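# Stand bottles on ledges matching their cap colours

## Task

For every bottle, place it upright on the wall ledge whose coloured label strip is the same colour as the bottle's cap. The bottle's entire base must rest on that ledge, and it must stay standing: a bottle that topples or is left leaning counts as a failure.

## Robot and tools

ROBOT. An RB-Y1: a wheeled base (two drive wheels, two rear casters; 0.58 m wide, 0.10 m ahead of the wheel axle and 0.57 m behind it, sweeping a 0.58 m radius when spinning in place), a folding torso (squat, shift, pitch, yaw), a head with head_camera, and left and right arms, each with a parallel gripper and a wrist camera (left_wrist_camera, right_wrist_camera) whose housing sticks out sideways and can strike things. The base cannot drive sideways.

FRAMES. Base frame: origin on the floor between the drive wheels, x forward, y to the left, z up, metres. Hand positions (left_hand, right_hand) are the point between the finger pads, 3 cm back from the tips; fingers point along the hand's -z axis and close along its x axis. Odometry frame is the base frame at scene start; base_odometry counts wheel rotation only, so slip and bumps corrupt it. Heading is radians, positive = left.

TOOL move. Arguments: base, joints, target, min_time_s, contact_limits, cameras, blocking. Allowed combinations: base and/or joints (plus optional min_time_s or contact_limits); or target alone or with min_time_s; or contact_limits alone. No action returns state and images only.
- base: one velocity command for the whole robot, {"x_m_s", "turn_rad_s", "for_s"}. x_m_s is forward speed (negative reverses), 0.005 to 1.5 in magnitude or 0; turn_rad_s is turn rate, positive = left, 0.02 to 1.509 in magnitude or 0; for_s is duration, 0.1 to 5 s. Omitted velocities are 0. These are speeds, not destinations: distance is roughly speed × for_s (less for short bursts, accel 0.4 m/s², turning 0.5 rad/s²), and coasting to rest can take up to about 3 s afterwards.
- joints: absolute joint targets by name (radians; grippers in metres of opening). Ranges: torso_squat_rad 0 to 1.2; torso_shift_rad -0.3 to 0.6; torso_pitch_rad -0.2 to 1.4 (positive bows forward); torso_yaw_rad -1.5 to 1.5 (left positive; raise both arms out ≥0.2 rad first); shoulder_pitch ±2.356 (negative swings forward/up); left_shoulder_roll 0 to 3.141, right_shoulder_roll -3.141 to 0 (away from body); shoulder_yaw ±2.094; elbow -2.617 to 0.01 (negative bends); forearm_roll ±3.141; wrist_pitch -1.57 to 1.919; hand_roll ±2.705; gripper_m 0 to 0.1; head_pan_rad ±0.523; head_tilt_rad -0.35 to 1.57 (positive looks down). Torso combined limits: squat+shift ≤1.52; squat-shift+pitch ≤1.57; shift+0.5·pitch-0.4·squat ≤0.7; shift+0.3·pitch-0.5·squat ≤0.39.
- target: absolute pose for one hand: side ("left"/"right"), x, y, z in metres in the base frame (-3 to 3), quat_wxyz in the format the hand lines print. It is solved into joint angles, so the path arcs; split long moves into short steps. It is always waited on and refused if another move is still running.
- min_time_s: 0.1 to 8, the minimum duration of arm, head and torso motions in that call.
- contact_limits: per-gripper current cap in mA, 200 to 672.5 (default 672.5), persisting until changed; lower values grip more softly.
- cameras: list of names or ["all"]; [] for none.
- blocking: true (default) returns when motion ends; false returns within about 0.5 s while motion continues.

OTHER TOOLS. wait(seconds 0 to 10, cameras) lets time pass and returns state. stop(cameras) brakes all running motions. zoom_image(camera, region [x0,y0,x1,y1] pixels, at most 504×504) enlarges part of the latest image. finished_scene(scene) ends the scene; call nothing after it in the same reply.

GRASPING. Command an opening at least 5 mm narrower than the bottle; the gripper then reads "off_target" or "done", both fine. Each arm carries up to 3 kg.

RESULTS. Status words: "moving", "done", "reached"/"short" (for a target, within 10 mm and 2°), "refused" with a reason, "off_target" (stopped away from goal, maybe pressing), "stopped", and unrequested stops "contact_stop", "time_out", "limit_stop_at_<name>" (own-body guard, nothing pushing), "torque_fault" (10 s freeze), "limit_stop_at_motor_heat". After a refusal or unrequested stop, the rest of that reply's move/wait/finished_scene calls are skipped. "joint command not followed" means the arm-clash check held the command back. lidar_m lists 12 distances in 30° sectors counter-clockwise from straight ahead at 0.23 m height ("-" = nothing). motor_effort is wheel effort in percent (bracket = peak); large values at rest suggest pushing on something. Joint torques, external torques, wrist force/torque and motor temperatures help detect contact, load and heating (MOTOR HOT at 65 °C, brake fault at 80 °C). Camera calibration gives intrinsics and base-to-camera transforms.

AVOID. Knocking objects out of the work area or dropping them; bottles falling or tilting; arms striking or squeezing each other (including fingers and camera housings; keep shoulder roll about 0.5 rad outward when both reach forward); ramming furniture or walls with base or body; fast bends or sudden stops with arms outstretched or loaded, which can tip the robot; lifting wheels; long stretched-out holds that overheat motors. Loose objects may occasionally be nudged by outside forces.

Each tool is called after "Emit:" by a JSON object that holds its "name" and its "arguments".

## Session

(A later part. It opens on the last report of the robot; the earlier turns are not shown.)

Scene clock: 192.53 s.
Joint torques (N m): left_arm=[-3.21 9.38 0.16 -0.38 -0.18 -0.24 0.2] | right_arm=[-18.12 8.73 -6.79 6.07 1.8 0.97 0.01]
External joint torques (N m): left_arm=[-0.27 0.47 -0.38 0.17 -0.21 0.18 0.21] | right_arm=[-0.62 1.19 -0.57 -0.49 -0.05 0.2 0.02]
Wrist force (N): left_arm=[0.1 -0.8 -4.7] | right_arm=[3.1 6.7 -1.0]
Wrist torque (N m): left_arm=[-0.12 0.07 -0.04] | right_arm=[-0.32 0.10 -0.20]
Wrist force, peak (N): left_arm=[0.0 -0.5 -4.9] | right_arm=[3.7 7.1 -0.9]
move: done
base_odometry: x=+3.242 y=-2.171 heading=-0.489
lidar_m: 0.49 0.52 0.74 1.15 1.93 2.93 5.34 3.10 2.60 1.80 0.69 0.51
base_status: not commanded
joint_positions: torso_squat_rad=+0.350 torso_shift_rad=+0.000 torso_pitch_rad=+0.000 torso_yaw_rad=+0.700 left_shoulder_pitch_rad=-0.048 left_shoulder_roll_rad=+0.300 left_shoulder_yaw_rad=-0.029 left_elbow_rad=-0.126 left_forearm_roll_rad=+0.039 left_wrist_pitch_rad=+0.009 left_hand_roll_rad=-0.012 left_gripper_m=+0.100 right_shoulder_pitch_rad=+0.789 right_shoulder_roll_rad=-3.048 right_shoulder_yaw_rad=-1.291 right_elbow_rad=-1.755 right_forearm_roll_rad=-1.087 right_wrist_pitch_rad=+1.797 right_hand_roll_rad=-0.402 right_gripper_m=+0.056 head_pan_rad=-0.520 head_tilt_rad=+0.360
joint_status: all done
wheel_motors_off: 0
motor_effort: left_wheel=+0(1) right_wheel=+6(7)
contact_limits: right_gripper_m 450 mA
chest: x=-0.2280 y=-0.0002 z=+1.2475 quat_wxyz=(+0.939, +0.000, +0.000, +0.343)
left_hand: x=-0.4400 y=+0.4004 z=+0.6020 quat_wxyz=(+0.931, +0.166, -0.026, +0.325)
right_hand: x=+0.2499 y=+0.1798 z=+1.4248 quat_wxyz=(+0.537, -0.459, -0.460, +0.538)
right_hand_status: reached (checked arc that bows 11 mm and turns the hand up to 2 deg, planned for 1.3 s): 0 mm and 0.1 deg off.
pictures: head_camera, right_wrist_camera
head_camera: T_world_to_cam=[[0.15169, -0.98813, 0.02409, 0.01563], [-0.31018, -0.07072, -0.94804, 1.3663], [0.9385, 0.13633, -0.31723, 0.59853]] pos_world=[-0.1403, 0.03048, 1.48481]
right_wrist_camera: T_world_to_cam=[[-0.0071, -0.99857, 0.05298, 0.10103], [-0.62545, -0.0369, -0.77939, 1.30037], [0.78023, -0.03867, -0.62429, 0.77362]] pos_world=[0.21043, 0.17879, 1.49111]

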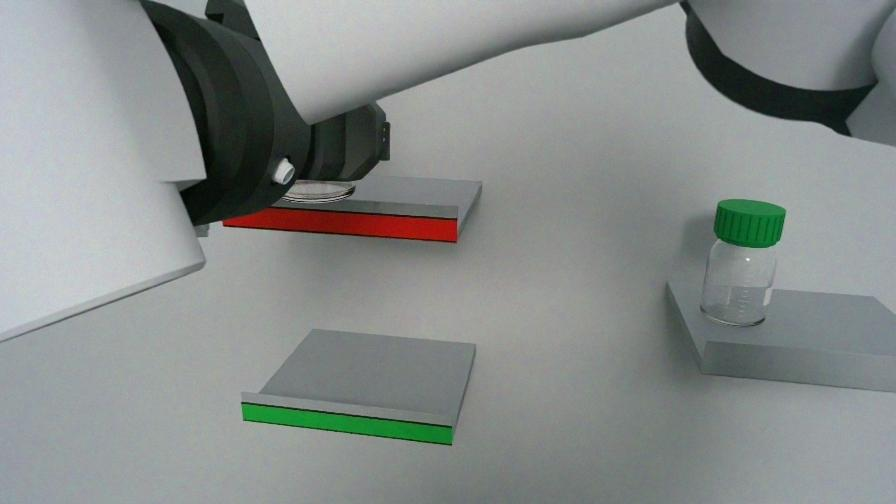

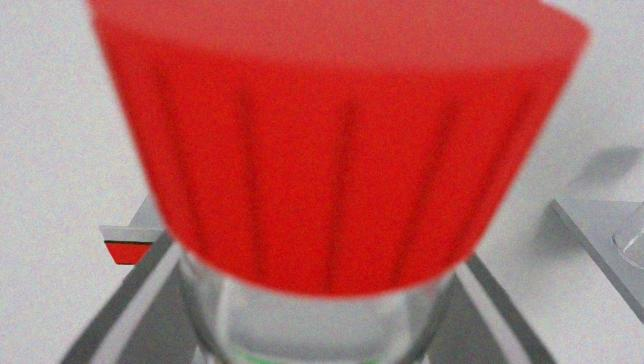

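Emit:
{"name": "move", "arguments": {"target": {"side": "right", "x": 0.315, "y": 0.185, "z": 1.424, "quat_wxyz": [0.5377, -0.4592, -0.4592, 0.5377]}, "min_time_s": 0.7}}

Emit:
{"name": "move", "arguments": {"target": {"side": "right", "x": 0.38, "y": 0.186, "z": 1.42, "quat_wxyz": [0.5377, -0.4592, -0.4592, 0.5377]}, "min_time_s": 0.7}}

Emit:
{"name": "move", "arguments": {"target": {"side": "right", "x": 0.38, "y": 0.186, "z": 1.389, "quat_wxyz": [0.5377, -0.4592, -0.4592, 0.5377]}, "min_time_s": 0.9, "cameras": ["right_wrist_camera", "head_camera"]}}

Scene clock: 194.60 s.
Joint torques (N m): left_arm=[-2.8 9.79 0.18 -0.54 -0.11 -0.53 0.36] | right_arm=[-19.09 7.45 -4.94 6.1 2.08 0.75 0.09]
External joint torques (N m): left_arm=[0.14 0.88 -0.36 0.01 -0.14 -0.11 0.36] | right_arm=[0.51 0.42 1.64 -0.53 0.14 0.17 0.09]
Wrist force (N): left_arm=[0.2 -0.7 -4.7] | right_arm=[3.4 5.6 -0.6]
Wrist torque (N m): left_arm=[-0.11 0.10 -0.04] | right_arm=[-0.18 0.05 -0.15]
Wrist force, peak (N): left_arm=[0.1 -0.9 -4.9] | right_arm=[3.8 7.2 0.2]
move: done
base_odometry: x=+3.242 y=-2.171 heading=-0.489
lidar_m: 0.49 0.52 0.73 1.15 1.93 2.93 5.34 3.10 2.60 1.80 0.70 0.51
base_status: not commanded
joint_positions: torso_squat_rad=+0.350 torso_shift_rad=+0.000 torso_pitch_rad=+0.000 torso_yaw_rad=+0.700 left_shoulder_pitch_rad=-0.048 left_shoulder_roll_rad=+0.300 left_shoulder_yaw_rad=-0.029 left_elbow_rad=-0.126 left_forearm_roll_rad=+0.039 left_wrist_pitch_rad=+0.009 left_hand_roll_rad=-0.012 left_gripper_m=+0.100 right_shoulder_pitch_rad=+0.871 right_shoulder_roll_rad=-3.014 right_shoulder_yaw_rad=-1.233 right_elbow_rad=-1.599 right_forearm_roll_rad=-0.984 right_wrist_pitch_rad=+1.641 right_hand_roll_rad=-0.302 right_gripper_m=+0.056 head_pan_rad=-0.520 head_tilt_rad=+0.360
joint_status: all done
wheel_motors_off: 0
motor_effort: left_wheel=+0(1) right_wheel=+6(6)
contact_limits: right_gripper_m 450 mA
chest: x=-0.2279 y=-0.0002 z=+1.2475 quat_wxyz=(+0.939, +0.000, +0.000, +0.343)
left_hand: x=-0.4400 y=+0.4004 z=+0.6020 quat_wxyz=(+0.931, +0.166, -0.026, +0.325)
right_hand: x=+0.3149 y=+0.1851 z=+1.4240 quat_wxyz=(+0.538, -0.459, -0.459, +0.538)
right_hand_status: reached (checked arc that bows 3 mm and turns the hand up to 1 deg, planned for 0.7 s): 0 mm and 0.0 deg off.
pictures: none

Scene clock: 195.80 s.
Joint torques (N m): left_arm=[-2.89 9.76 -0.13 -0.53 -0.2 -0.53 0.35] | right_arm=[-21.49 7.54 -4.99 6.35 2 0.59 0.21]
External joint torques (N m): left_arm=[0.05 0.85 -0.66 0.02 -0.23 -0.1 0.35] | right_arm=[0.15 0.69 1.63 -0.32 0.04 0.18 0.22]
Wrist force (N): left_arm=[0.0 -0.5 -4.8] | right_arm=[2.2 6.3 -0.2]
Wrist torque (N m): left_arm=[-0.16 0.07 -0.05] | right_arm=[-0.32 -0.06 -0.21]
Wrist force, peak (N): left_arm=[0.1 -0.8 -4.9] | right_arm=[3.9 6.8 -0.6]
move: done
base_odometry: x=+3.242 y=-2.171 heading=-0.489
lidar_m: 0.49 0.52 0.72 1.15 1.93 2.93 5.34 3.10 2.59 1.79 0.69 0.51
base_status: not commanded
joint_positions: torso_squat_rad=+0.350 torso_shift_rad=+0.000 torso_pitch_rad=+0.000 torso_yaw_rad=+0.700 left_shoulder_pitch_rad=-0.048 left_shoulder_roll_rad=+0.300 left_shoulder_yaw_rad=-0.029 left_elbow_rad=-0.126 left_forearm_roll_rad=+0.039 left_wrist_pitch_rad=+0.009 left_hand_roll_rad=-0.012 left_gripper_m=+0.100 right_shoulder_pitch_rad=+0.963 right_shoulder_roll_rad=-3.006 right_shoulder_yaw_rad=-1.194 right_elbow_rad=-1.406 right_forearm_roll_rad=-0.911 right_wrist_pitch_rad=+1.469 right_hand_roll_rad=-0.213 right_gripper_m=+0.056 head_pan_rad=-0.520 head_tilt_rad=+0.360
joint_status: all done
wheel_motors_off: 0
motor_effort: left_wheel=-1(1) right_wheel=+6(7)
contact_limits: right_gripper_m 450 mA
chest: x=-0.2279 y=-0.0002 z=+1.2475 quat_wxyz=(+0.939, +0.000, +0.000, +0.343)
left_hand: x=-0.4400 y=+0.4004 z=+0.6020 quat_wxyz=(+0.931, +0.166, -0.026, +0.325)
right_hand: x=+0.3799 y=+0.1861 z=+1.4199 quat_wxyz=(+0.538, -0.459, -0.459, +0.538)
right_hand_status: reached (checked arc that bows 5 mm and turns the hand up to 1 deg, planned for 0.7 s): 0 mm and 0.0 deg off.
pictures: none

Scene clock: 197.03 s.
Joint torques (N m): left_arm=[-2.92 9.74 0.03 -0.63 -0.05 -0.4 0.31] | right_arm=[-20.58 6.16 -4.14 6.34 2.11 0.93 -0.12]
External joint torques (N m): left_arm=[0.02 0.83 -0.51 -0.08 -0.08 0.03 0.31] | right_arm=[1.28 -0.89 2.63 -0.21 0.19 0.36 -0.11]
Wrist force (N): left_arm=[0.2 -0.4 -4.8] | right_arm=[3.6 7.0 -0.6]
Wrist torque (N m): left_arm=[-0.14 0.10 -0.05] | right_arm=[-0.33 0.11 -0.01]
Wrist force, peak (N): left_arm=[0.2 -0.9 -4.9] | right_arm=[3.6 7.0 -0.6]
move: done
base_odometry: x=+3.242 y=-2.171 heading=-0.489
lidar_m: 0.49 0.52 0.72 1.15 1.94 2.93 5.34 3.10 2.60 1.81 0.70 0.51
base_status: not commanded
joint_positions: torso_squat_rad=+0.350 torso_shift_rad=+0.000 torso_pitch_rad=+0.000 torso_yaw_rad=+0.700 left_shoulder_pitch_rad=-0.048 left_shoulder_roll_rad=+0.300 left_shoulder_yaw_rad=-0.029 left_elbow_rad=-0.126 left_forearm_roll_rad=+0.039 left_wrist_pitch_rad=+0.009 left_hand_roll_rad=-0.012 left_gripper_m=+0.100 right_shoulder_pitch_rad=+1.003 right_shoulder_roll_rad=-3.012 right_shoulder_yaw_rad=-1.176 right_elbow_rad=-1.458 right_forearm_roll_rad=-0.883 right_wrist_pitch_rad=+1.482 right_hand_roll_rad=-0.293 right_gripper_m=+0.056 head_pan_rad=-0.520 head_tilt_rad=+0.360
joint_status: all done
wheel_motors_off: 0
motor_effort: left_wheel=-1(1) right_wheel=+6(7)
contact_limits: right_gripper_m 450 mA
chest: x=-0.2279 y=-0.0002 z=+1.2475 quat_wxyz=(+0.939, +0.000, +0.000, +0.343)
left_hand: x=-0.4400 y=+0.4004 z=+0.6020 quat_wxyz=(+0.931, +0.166, -0.026, +0.325)
right_hand: x=+0.3796 y=+0.1856 z=+1.3896 quat_wxyz=(+0.539, -0.458, -0.458, +0.539)
right_hand_status: reached (checked arc that bows 1 mm and turns the hand up to 0 deg, planned for 0.9 s): 1 mm and 0.3 deg off.
pictures: head_camera, right_wrist_camera
head_camera: T_world_to_cam=[[0.15169, -0.98813, 0.02409, 0.01562], [-0.31018, -0.07072, -0.94804, 1.36633], [0.9385, 0.13633, -0.31723, 0.59844]] pos_world=[-0.1402, 0.03048, 1.48481]
right_wrist_camera: T_world_to_cam=[[-0.00833, -0.99848, 0.05448, 0.108], [-0.6296, -0.03709, -0.77603, 1.3513], [0.77687, -0.04077, -0.62834, 0.65799]] pos_world=[0.34051, 0.18478, 1.45621]

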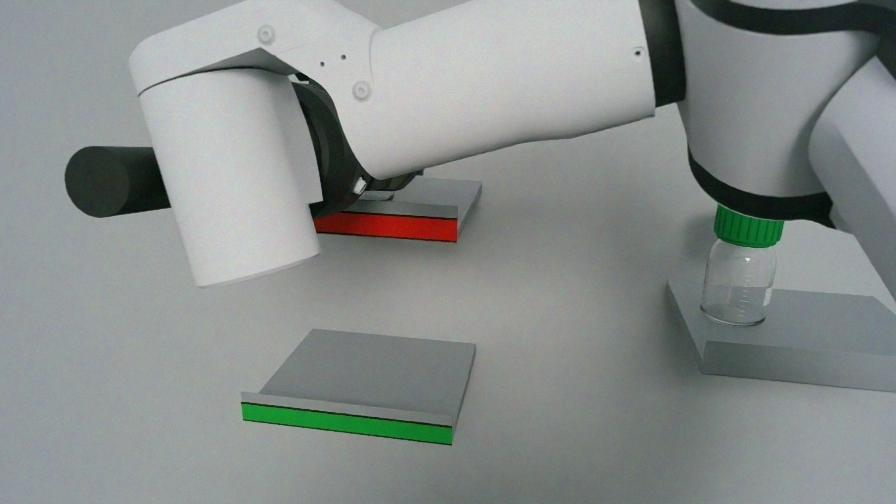

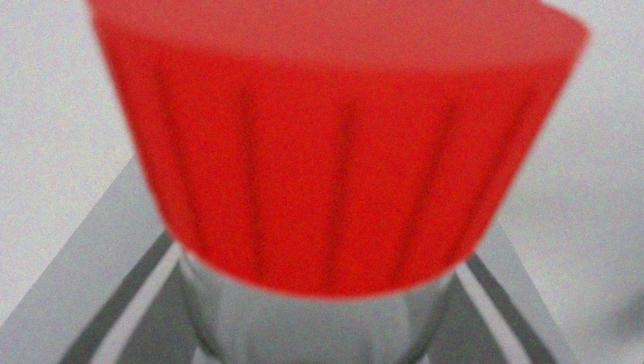

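Emit:
{"name": "move", "arguments": {"target": {"side": "right", "x": 0.38, "y": 0.186, "z": 1.384, "quat_wxyz": [0.5377, -0.4592, -0.4592, 0.5377]}, "min_time_s": 0.5}}

Scene clock: 198.23 s.
Joint torques (N m): left_arm=[-2.88 9.51 -0.16 -0.38 -0.04 -0.41 0.34] | right_arm=[-14.49 3.94 -2.48 3.58 -0.76 -0.35 -0.49]
External joint torques (N m): left_arm=[0.07 0.6 -0.7 0.18 -0.07 0.02 0.35] | right_arm=[7.42 -3.16 4.28 -2.95 -2.66 -0.94 -0.48]
Wrist force (N): left_arm=[0.0 -0.8 -4.6] | right_arm=[2.4 -7.5 1.9]
Wrist torque (N m): left_arm=[-0.11 0.08 -0.04] | right_arm=[-0.34 0.16 0.28]
Wrist force, peak (N): left_arm=[0.0 -1.0 -4.9] | right_arm=[1.7 -8.2 3.4]
move: done
base_odometry: x=+3.242 y=-2.171 heading=-0.489
lidar_m: 0.50 0.52 0.73 1.14 1.93 2.94 5.35 3.09 2.60 1.80 0.70 0.51
base_status: not commanded
joint_positions: torso_squat_rad=+0.350 torso_shift_rad=+0.000 torso_pitch_rad=+0.000 torso_yaw_rad=+0.700 left_shoulder_pitch_rad=-0.048 left_shoulder_roll_rad=+0.300 left_shoulder_yaw_rad=-0.029 left_elbow_rad=-0.126 left_forearm_roll_rad=+0.039 left_wrist_pitch_rad=+0.009 left_hand_roll_rad=-0.012 left_gripper_m=+0.100 right_shoulder_pitch_rad=+1.010 right_shoulder_roll_rad=-3.016 right_shoulder_yaw_rad=-1.171 right_elbow_rad=-1.465 right_forearm_roll_rad=-0.872 right_wrist_pitch_rad=+1.484 right_hand_roll_rad=-0.311 right_gripper_m=+0.056 head_pan_rad=-0.520 head_tilt_rad=+0.360
joint_status: all done
wheel_motors_off: 0
motor_effort: left_wheel=+0(1) right_wheel=+6(7)
contact_limits: right_gripper_m 450 mA
chest: x=-0.2281 y=-0.0002 z=+1.2475 quat_wxyz=(+0.939, +0.000, +0.000, +0.343)
left_hand: x=-0.4399 y=+0.4004 z=+0.6020 quat_wxyz=(+0.931, +0.166, -0.026, +0.325)
right_hand: x=+0.3797 y=+0.1860 z=+1.3857 quat_wxyz=(+0.538, -0.459, -0.460, +0.537)
right_hand_status: reached (checked arc that bows 0 mm and turns the hand up to 0 deg, planned for 0.5 s): 2 mm and 0.2 deg off.
pictures: none

Emit:
{"name": "move", "arguments": {"target": {"side": "right", "x": 0.38, "y": 0.186, "z": 1.3865, "quat_wxyz": [0.5377, -0.4592, -0.4592, 0.5377]}, "min_time_s": 0.3}}

Emit:
{"name": "move", "arguments": {"joints": {"right_gripper_m": 0.1}}}

Emit:
{"name": "move", "arguments": {"target": {"side": "right", "x": 0.315, "y": 0.186, "z": 1.395, "quat_wxyz": [0.5377, -0.4592, -0.4592, 0.5377]}, "min_time_s": 0.8}}

Emit:
{"name": "move", "arguments": {"target": {"side": "right", "x": 0.255, "y": 0.17, "z": 1.41, "quat_wxyz": [0.5377, -0.4592, -0.4592, 0.5377]}, "min_time_s": 0.8, "cameras": ["right_wrist_camera"]}}

Scene clock: 199.33 s.
Joint torques (N m): left_arm=[-3.16 9.96 -0.01 -0.45 -0.02 -0.4 0.21] | right_arm=[-17.83 6.55 -5.13 4.85 0.39 -0.19 -0.27]
External joint torques (N m): left_arm=[-0.21 1.05 -0.55 0.1 -0.05 0.03 0.21] | right_arm=[4.08 -0.55 1.63 -1.69 -1.53 -0.79 -0.26]
Wrist force (N): left_arm=[0.2 -0.7 -4.4] | right_arm=[1.1 -1.1 1.9]
Wrist torque (N m): left_arm=[-0.13 0.09 -0.03] | right_arm=[-0.32 0.08 0.20]
Wrist force, peak (N): left_arm=[0.1 -0.9 -4.9] | right_arm=[2.1 -8.0 2.1]
move: done
base_odometry: x=+3.242 y=-2.171 heading=-0.489
lidar_m: 0.49 0.52 0.73 1.15 1.93 2.93 5.34 3.10 2.60 1.81 0.70 0.51
base_status: not commanded
joint_positions: torso_squat_rad=+0.350 torso_shift_rad=+0.000 torso_pitch_rad=+0.000 torso_yaw_rad=+0.700 left_shoulder_pitch_rad=-0.048 left_shoulder_roll_rad=+0.300 left_shoulder_yaw_rad=-0.029 left_elbow_rad=-0.126 left_forearm_roll_rad=+0.039 left_wrist_pitch_rad=+0.009 left_hand_roll_rad=-0.012 left_gripper_m=+0.100 right_shoulder_pitch_rad=+1.009 right_shoulder_roll_rad=-3.015 right_shoulder_yaw_rad=-1.171 right_elbow_rad=-1.464 right_forearm_roll_rad=-0.871 right_wrist_pitch_rad=+1.484 right_hand_roll_rad=-0.311 right_gripper_m=+0.056 head_pan_rad=-0.520 head_tilt_rad=+0.360
joint_status: all done
wheel_motors_off: 0
motor_effort: left_wheel=-1(1) right_wheel=+6(7)
contact_limits: right_gripper_m 450 mA
chest: x=-0.2281 y=-0.0002 z=+1.2475 quat_wxyz=(+0.939, +0.000, +0.000, +0.343)
left_hand: x=-0.4399 y=+0.4004 z=+0.6020 quat_wxyz=(+0.931, +0.166, -0.026, +0.325)
right_hand: x=+0.3797 y=+0.1860 z=+1.3864 quat_wxyz=(+0.538, -0.459, -0.461, +0.536)
right_hand_status: reached (checked arc that bows 0 mm and turns the hand up to 0 deg, planned for 0.3 s): 0 mm and 0.2 deg off.
pictures: none

Scene clock: 200.33 s.
Joint torques (N m): left_arm=[-2.95 9.81 -0.12 -0.48 -0.08 -0.54 0.26] | right_arm=[-20.03 6.36 -5.67 5.61 1.54 0.31 -0.13]
External joint torques (N m): left_arm=[-0.01 0.9 -0.66 0.07 -0.11 -0.11 0.27] | right_arm=[1.89 -0.74 1.1 -0.93 -0.38 -0.28 -0.12]
Wrist force (N): left_arm=[0.1 -0.8 -4.7] | right_arm=[2.8 5.2 -0.5]
Wrist torque (N m): left_arm=[-0.10 0.07 -0.04] | right_arm=[-0.31 0.03 0.00]
Wrist force, peak (N): left_arm=[-0.1 -0.7 -4.9] | right_arm=[2.7 5.7 -0.1]
move: done
base_odometry: x=+3.242 y=-2.171 heading=-0.489
lidar_m: 0.49 0.52 0.72 1.15 1.93 2.93 5.34 3.10 2.59 1.80 0.69 0.51
base_status: not commanded
joint_positions: torso_squat_rad=+0.350 torso_shift_rad=+0.000 torso_pitch_rad=+0.000 torso_yaw_rad=+0.700 left_shoulder_pitch_rad=-0.048 left_shoulder_roll_rad=+0.300 left_shoulder_yaw_rad=-0.029 left_elbow_rad=-0.126 left_forearm_roll_rad=+0.039 left_wrist_pitch_rad=+0.009 left_hand_roll_rad=-0.012 left_gripper_m=+0.100 right_shoulder_pitch_rad=+1.010 right_shoulder_roll_rad=-3.016 right_shoulder_yaw_rad=-1.171 right_elbow_rad=-1.464 right_forearm_roll_rad=-0.872 right_wrist_pitch_rad=+1.484 right_hand_roll_rad=-0.311 right_gripper_m=+0.100 head_pan_rad=-0.520 head_tilt_rad=+0.360
joint_status: all done
wheel_motors_off: 0
motor_effort: left_wheel=-1(1) right_wheel=+5(7)
contact_limits: right_gripper_m 450 mA
chest: x=-0.2280 y=-0.0002 z=+1.2475 quat_wxyz=(+0.939, +0.000, +0.000, +0.343)
left_hand: x=-0.4399 y=+0.4004 z=+0.6020 quat_wxyz=(+0.931, +0.166, -0.026, +0.325)
right_hand: x=+0.3797 y=+0.1860 z=+1.3860 quat_wxyz=(+0.538, -0.459, -0.461, +0.537)
pictures: none

Scene clock: 201.47 s.
Joint torques (N m): left_arm=[-3.32 9.86 -0.44 -0.46 -0.12 -0.45 0.23] | right_arm=[-19.44 6.47 -6.64 5.81 1.54 0.73 -0.03]
External joint torques (N m): left_arm=[-0.37 0.95 -0.98 0.09 -0.16 -0.02 0.23] | right_arm=[0.53 -0.82 0.07 -0.6 -0.35 0.01 -0.02]
Wrist force (N): left_arm=[0.1 -0.7 -4.4] | right_arm=[2.8 4.3 0.1]
Wrist torque (N m): left_arm=[-0.11 0.08 -0.04] | right_arm=[-0.26 0.03 0.04]
Wrist force, peak (N): left_arm=[0.1 -0.6 -4.9] | right_arm=[2.8 5.3 -0.7]
move: done
base_odometry: x=+3.242 y=-2.171 heading=-0.489
lidar_m: 0.50 0.52 0.73 1.15 1.93 2.93 5.34 3.10 2.59 1.81 0.70 0.51
base_status: not commanded
joint_positions: torso_squat_rad=+0.350 torso_shift_rad=+0.000 torso_pitch_rad=+0.000 torso_yaw_rad=+0.700 left_shoulder_pitch_rad=-0.048 left_shoulder_roll_rad=+0.300 left_shoulder_yaw_rad=-0.029 left_elbow_rad=-0.126 left_forearm_roll_rad=+0.039 left_wrist_pitch_rad=+0.009 left_hand_roll_rad=-0.012 left_gripper_m=+0.100 right_shoulder_pitch_rad=+0.918 right_shoulder_roll_rad=-3.031 right_shoulder_yaw_rad=-1.218 right_elbow_rad=-1.638 right_forearm_roll_rad=-0.954 right_wrist_pitch_rad=+1.653 right_hand_roll_rad=-0.378 right_gripper_m=+0.100 head_pan_rad=-0.520 head_tilt_rad=+0.360
joint_status: all done
wheel_motors_off: 0
motor_effort: left_wheel=+0(1) right_wheel=+5(7)
contact_limits: right_gripper_m 450 mA
chest: x=-0.2280 y=-0.0002 z=+1.2475 quat_wxyz=(+0.939, +0.000, +0.000, +0.343)
left_hand: x=-0.4399 y=+0.4004 z=+0.6020 quat_wxyz=(+0.931, +0.166, -0.026, +0.325)
right_hand: x=+0.3158 y=+0.1861 z=+1.3951 quat_wxyz=(+0.538, -0.460, -0.459, +0.538)
right_hand_status: reached (checked arc that bows 4 mm and turns the hand up to 1 deg, planned for 0.8 s): 1 mm and 0.1 deg off.
pictures: none

Scene clock: 202.60 s.
Joint torques (N m): left_arm=[-3.11 9.59 -0.08 -0.52 0.03 -0.5 0.34] | right_arm=[-17.05 8.49 -6.57 5.57 1.57 0.76 0.03]
External joint torques (N m): left_arm=[-0.17 0.68 -0.62 0.03 0 -0.08 0.34] | right_arm=[0.52 1.36 -0.13 -0.78 -0.24 -0.08 0.03]
Wrist force (N): left_arm=[0.0 -0.6 -4.4] | right_arm=[3.3 5.1 0.0]
Wrist torque (N m): left_arm=[-0.12 0.08 -0.04] | right_arm=[-0.37 0.10 -0.01]
Wrist force, peak (N): left_arm=[0.3 -0.5 -4.9] | right_arm=[3.6 5.4 -0.1]
move: done
base_odometry: x=+3.242 y=-2.171 heading=-0.489
lidar_m: 0.49 0.52 0.73 1.15 1.94 2.93 5.34 3.10 2.60 1.80 0.70 0.51
base_status: not commanded
joint_positions: torso_squat_rad=+0.350 torso_shift_rad=+0.000 torso_pitch_rad=+0.000 torso_yaw_rad=+0.700 left_shoulder_pitch_rad=-0.048 left_shoulder_roll_rad=+0.300 left_shoulder_yaw_rad=-0.029 left_elbow_rad=-0.126 left_forearm_roll_rad=+0.039 left_wrist_pitch_rad=+0.009 left_hand_roll_rad=-0.012 left_gripper_m=+0.100 right_shoulder_pitch_rad=+0.817 right_shoulder_roll_rad=-3.019 right_shoulder_yaw_rad=-1.282 right_elbow_rad=-1.815 right_forearm_roll_rad=-1.062 right_wrist_pitch_rad=+1.806 right_hand_roll_rad=-0.443 right_gripper_m=+0.100 head_pan_rad=-0.520 head_tilt_rad=+0.360
joint_status: all done
wheel_motors_off: 0
motor_effort: left_wheel=-1(1) right_wheel=+5(7)
contact_limits: right_gripper_m 450 mA
chest: x=-0.2280 y=-0.0002 z=+1.2475 quat_wxyz=(+0.939, +0.000, +0.000, +0.343)
left_hand: x=-0.4399 y=+0.4004 z=+0.6020 quat_wxyz=(+0.931, +0.166, -0.026, +0.325)
right_hand: x=+0.2557 y=+0.1702 z=+1.4101 quat_wxyz=(+0.537, -0.460, -0.459, +0.538)
right_hand_status: reached (checked arc that bows 4 mm and turns the hand up to 1 deg, planned for 0.8 s): 1 mm and 0.1 deg off.
right_wrist_camera: T_world_to_cam=[[-0.0091, -0.99845, 0.05481, 0.09027], [-0.62529, -0.03709, -0.77951, 1.29237], [0.78034, -0.04137, -0.62399, 0.75955]] pos_world=[0.21622, 0.16948, 1.47642]

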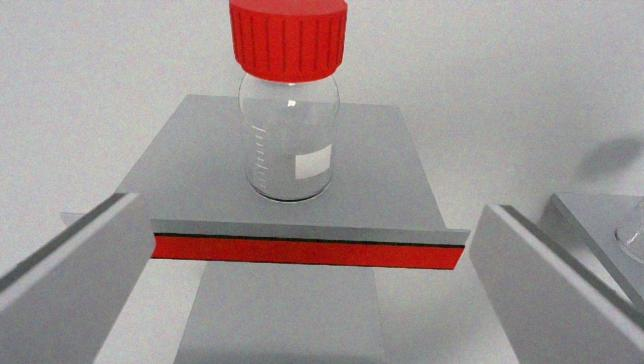

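Emit:
{"name": "move", "arguments": {"target": {"side": "right", "x": 0.245, "y": 0.03, "z": 1.4, "quat_wxyz": [0.5377, -0.4592, -0.4592, 0.5377]}, "min_time_s": 1.0}}

Emit:
{"name": "move", "arguments": {"target": {"side": "right", "x": 0.25, "y": -0.12, "z": 1.36, "quat_wxyz": [0.5377, -0.4592, -0.4592, 0.5377]}, "min_time_s": 1.2, "cameras": ["right_wrist_camera", "head_camera"]}}

Scene clock: 204.40 s.
Joint torques (N m): left_arm=[-3.14 9.55 -0.24 -0.51 -0.23 -0.48 0.24] | right_arm=[-12.87 -0.76 -3.95 5.46 1.66 1.1 -0.09]
External joint torques (N m): left_arm=[-0.19 0.64 -0.78 0.05 -0.26 -0.05 0.24] | right_arm=[-0.84 -0.73 2.24 -0.38 -0.03 0.06 -0.08]
Wrist force (N): left_arm=[0.2 -0.7 -4.6] | right_arm=[3.0 4.7 -0.8]
Wrist torque (N m): left_arm=[-0.12 0.10 -0.04] | right_arm=[-0.24 0.05 -0.02]
Wrist force, peak (N): left_arm=[0.3 -0.8 -5.1] | right_arm=[3.5 6.1 0.2]
move: done
base_odometry: x=+3.242 y=-2.171 heading=-0.489
lidar_m: 0.50 0.52 0.72 1.15 1.93 2.93 5.35 3.10 2.60 1.81 0.69 0.52
base_status: not commanded
joint_positions: torso_squat_rad=+0.350 torso_shift_rad=+0.000 torso_pitch_rad=+0.000 torso_yaw_rad=+0.700 left_shoulder_pitch_rad=-0.048 left_shoulder_roll_rad=+0.300 left_shoulder_yaw_rad=-0.029 left_elbow_rad=-0.126 left_forearm_roll_rad=+0.039 left_wrist_pitch_rad=+0.009 left_hand_roll_rad=-0.012 left_gripper_m=+0.100 right_shoulder_pitch_rad=+0.652 right_shoulder_roll_rad=-2.576 right_shoulder_yaw_rad=-1.183 right_elbow_rad=-2.410 right_forearm_roll_rad=-1.076 right_wrist_pitch_rad=+1.889 right_hand_roll_rad=-0.558 right_gripper_m=+0.100 head_pan_rad=-0.520 head_tilt_rad=+0.360
joint_status: all done
wheel_motors_off: 0
motor_effort: left_wheel=-1(1) right_wheel=+6(7)
contact_limits: right_gripper_m 450 mA
chest: x=-0.2280 y=-0.0003 z=+1.2475 quat_wxyz=(+0.939, +0.000, +0.000, +0.343)
left_hand: x=-0.4399 y=+0.4004 z=+0.6020 quat_wxyz=(+0.931, +0.166, -0.026, +0.325)
right_hand: x=+0.2450 y=+0.0300 z=+1.4000 quat_wxyz=(+0.538, -0.459, -0.459, +0.538)
right_hand_status: reached (checked arc that bows 18 mm and turns the hand up to 3 deg, planned for 1.0 s): 0 mm and 0.0 deg off.
pictures: none

Scene clock: 205.97 s.
Joint torques (N m): left_arm=[-2.91 9.59 -0.28 -0.35 -0.09 -0.32 0.24] | right_arm=[-4.99 -6.72 -6.91 5.06 1.81 0.35 -0.42]
External joint torques (N m): left_arm=[0.04 0.67 -0.82 0.21 -0.12 0.11 0.24] | right_arm=[1.24 -0.89 -0.4 -0.34 0 0.09 -0.41]
Wrist force (N): left_arm=[-0.1 -0.5 -4.6] | right_arm=[3.2 4.3 -1.9]
Wrist torque (N m): left_arm=[-0.14 0.08 -0.05] | right_arm=[-0.28 0.03 -0.21]
Wrist force, peak (N): left_arm=[-0.2 -0.7 -4.8] | right_arm=[4.7 5.0 -1.1]
move: short
base_odometry: x=+3.242 y=-2.171 heading=-0.489
lidar_m: 0.50 0.52 0.73 1.15 1.94 2.93 5.34 3.10 2.60 1.80 0.69 0.51
base_status: not commanded
joint_positions: torso_squat_rad=+0.350 torso_shift_rad=+0.000 torso_pitch_rad=+0.000 torso_yaw_rad=+0.700 left_shoulder_pitch_rad=-0.048 left_shoulder_roll_rad=+0.300 left_shoulder_yaw_rad=-0.029 left_elbow_rad=-0.126 left_forearm_roll_rad=+0.039 left_wrist_pitch_rad=+0.009 left_hand_roll_rad=-0.012 left_gripper_m=+0.100 right_shoulder_pitch_rad=+0.852 right_shoulder_roll_rad=-1.897 right_shoulder_yaw_rad=-1.523 right_elbow_rad=-2.617 right_forearm_roll_rad=-1.218 right_wrist_pitch_rad=+1.919 right_hand_roll_rad=-0.130 right_gripper_m=+0.100 head_pan_rad=-0.520 head_tilt_rad=+0.360
joint_status: all done
wheel_motors_off: 0
motor_effort: left_wheel=+0(1) right_wheel=+6(7)
contact_limits: right_gripper_m 450 mA
chest: x=-0.2280 y=-0.0002 z=+1.2475 quat_wxyz=(+0.939, +0.000, +0.000, +0.343)
left_hand: x=-0.4399 y=+0.4004 z=+0.6020 quat_wxyz=(+0.931, +0.166, -0.026, +0.325)
right_hand: x=+0.2506 y=-0.1197 z=+1.3605 quat_wxyz=(+0.619, -0.400, -0.351, +0.577)
right_hand_status: short (checked arc that bows 10 mm and turns the hand up to 18 deg, as near as the solve gets, planned for 1.2 s): 1 mm and 17.6 deg off. The place is met; only the turn is off.
pictures: head_camera, right_wrist_camera
head_camera: T_world_to_cam=[[0.15166, -0.98814, 0.02401, 0.01565], [-0.3101, -0.07063, -0.94808, 1.36635], [0.93853, 0.13634, -0.31714, 0.59842]] pos_world=[-0.1403, 0.03038, 1.48481]
right_wrist_camera: T_world_to_cam=[[-0.07995, -0.99351, 0.08094, -0.21385], [-0.82504, 0.02039, -0.56471, 1.00448], [0.55939, -0.11192, -0.82131, 1.03595]] pos_world=[0.23214, -0.11699, 1.43538]

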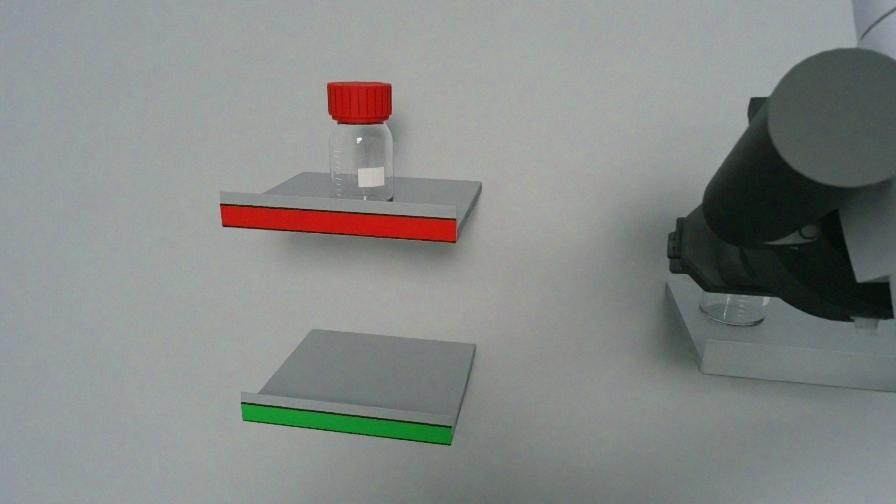

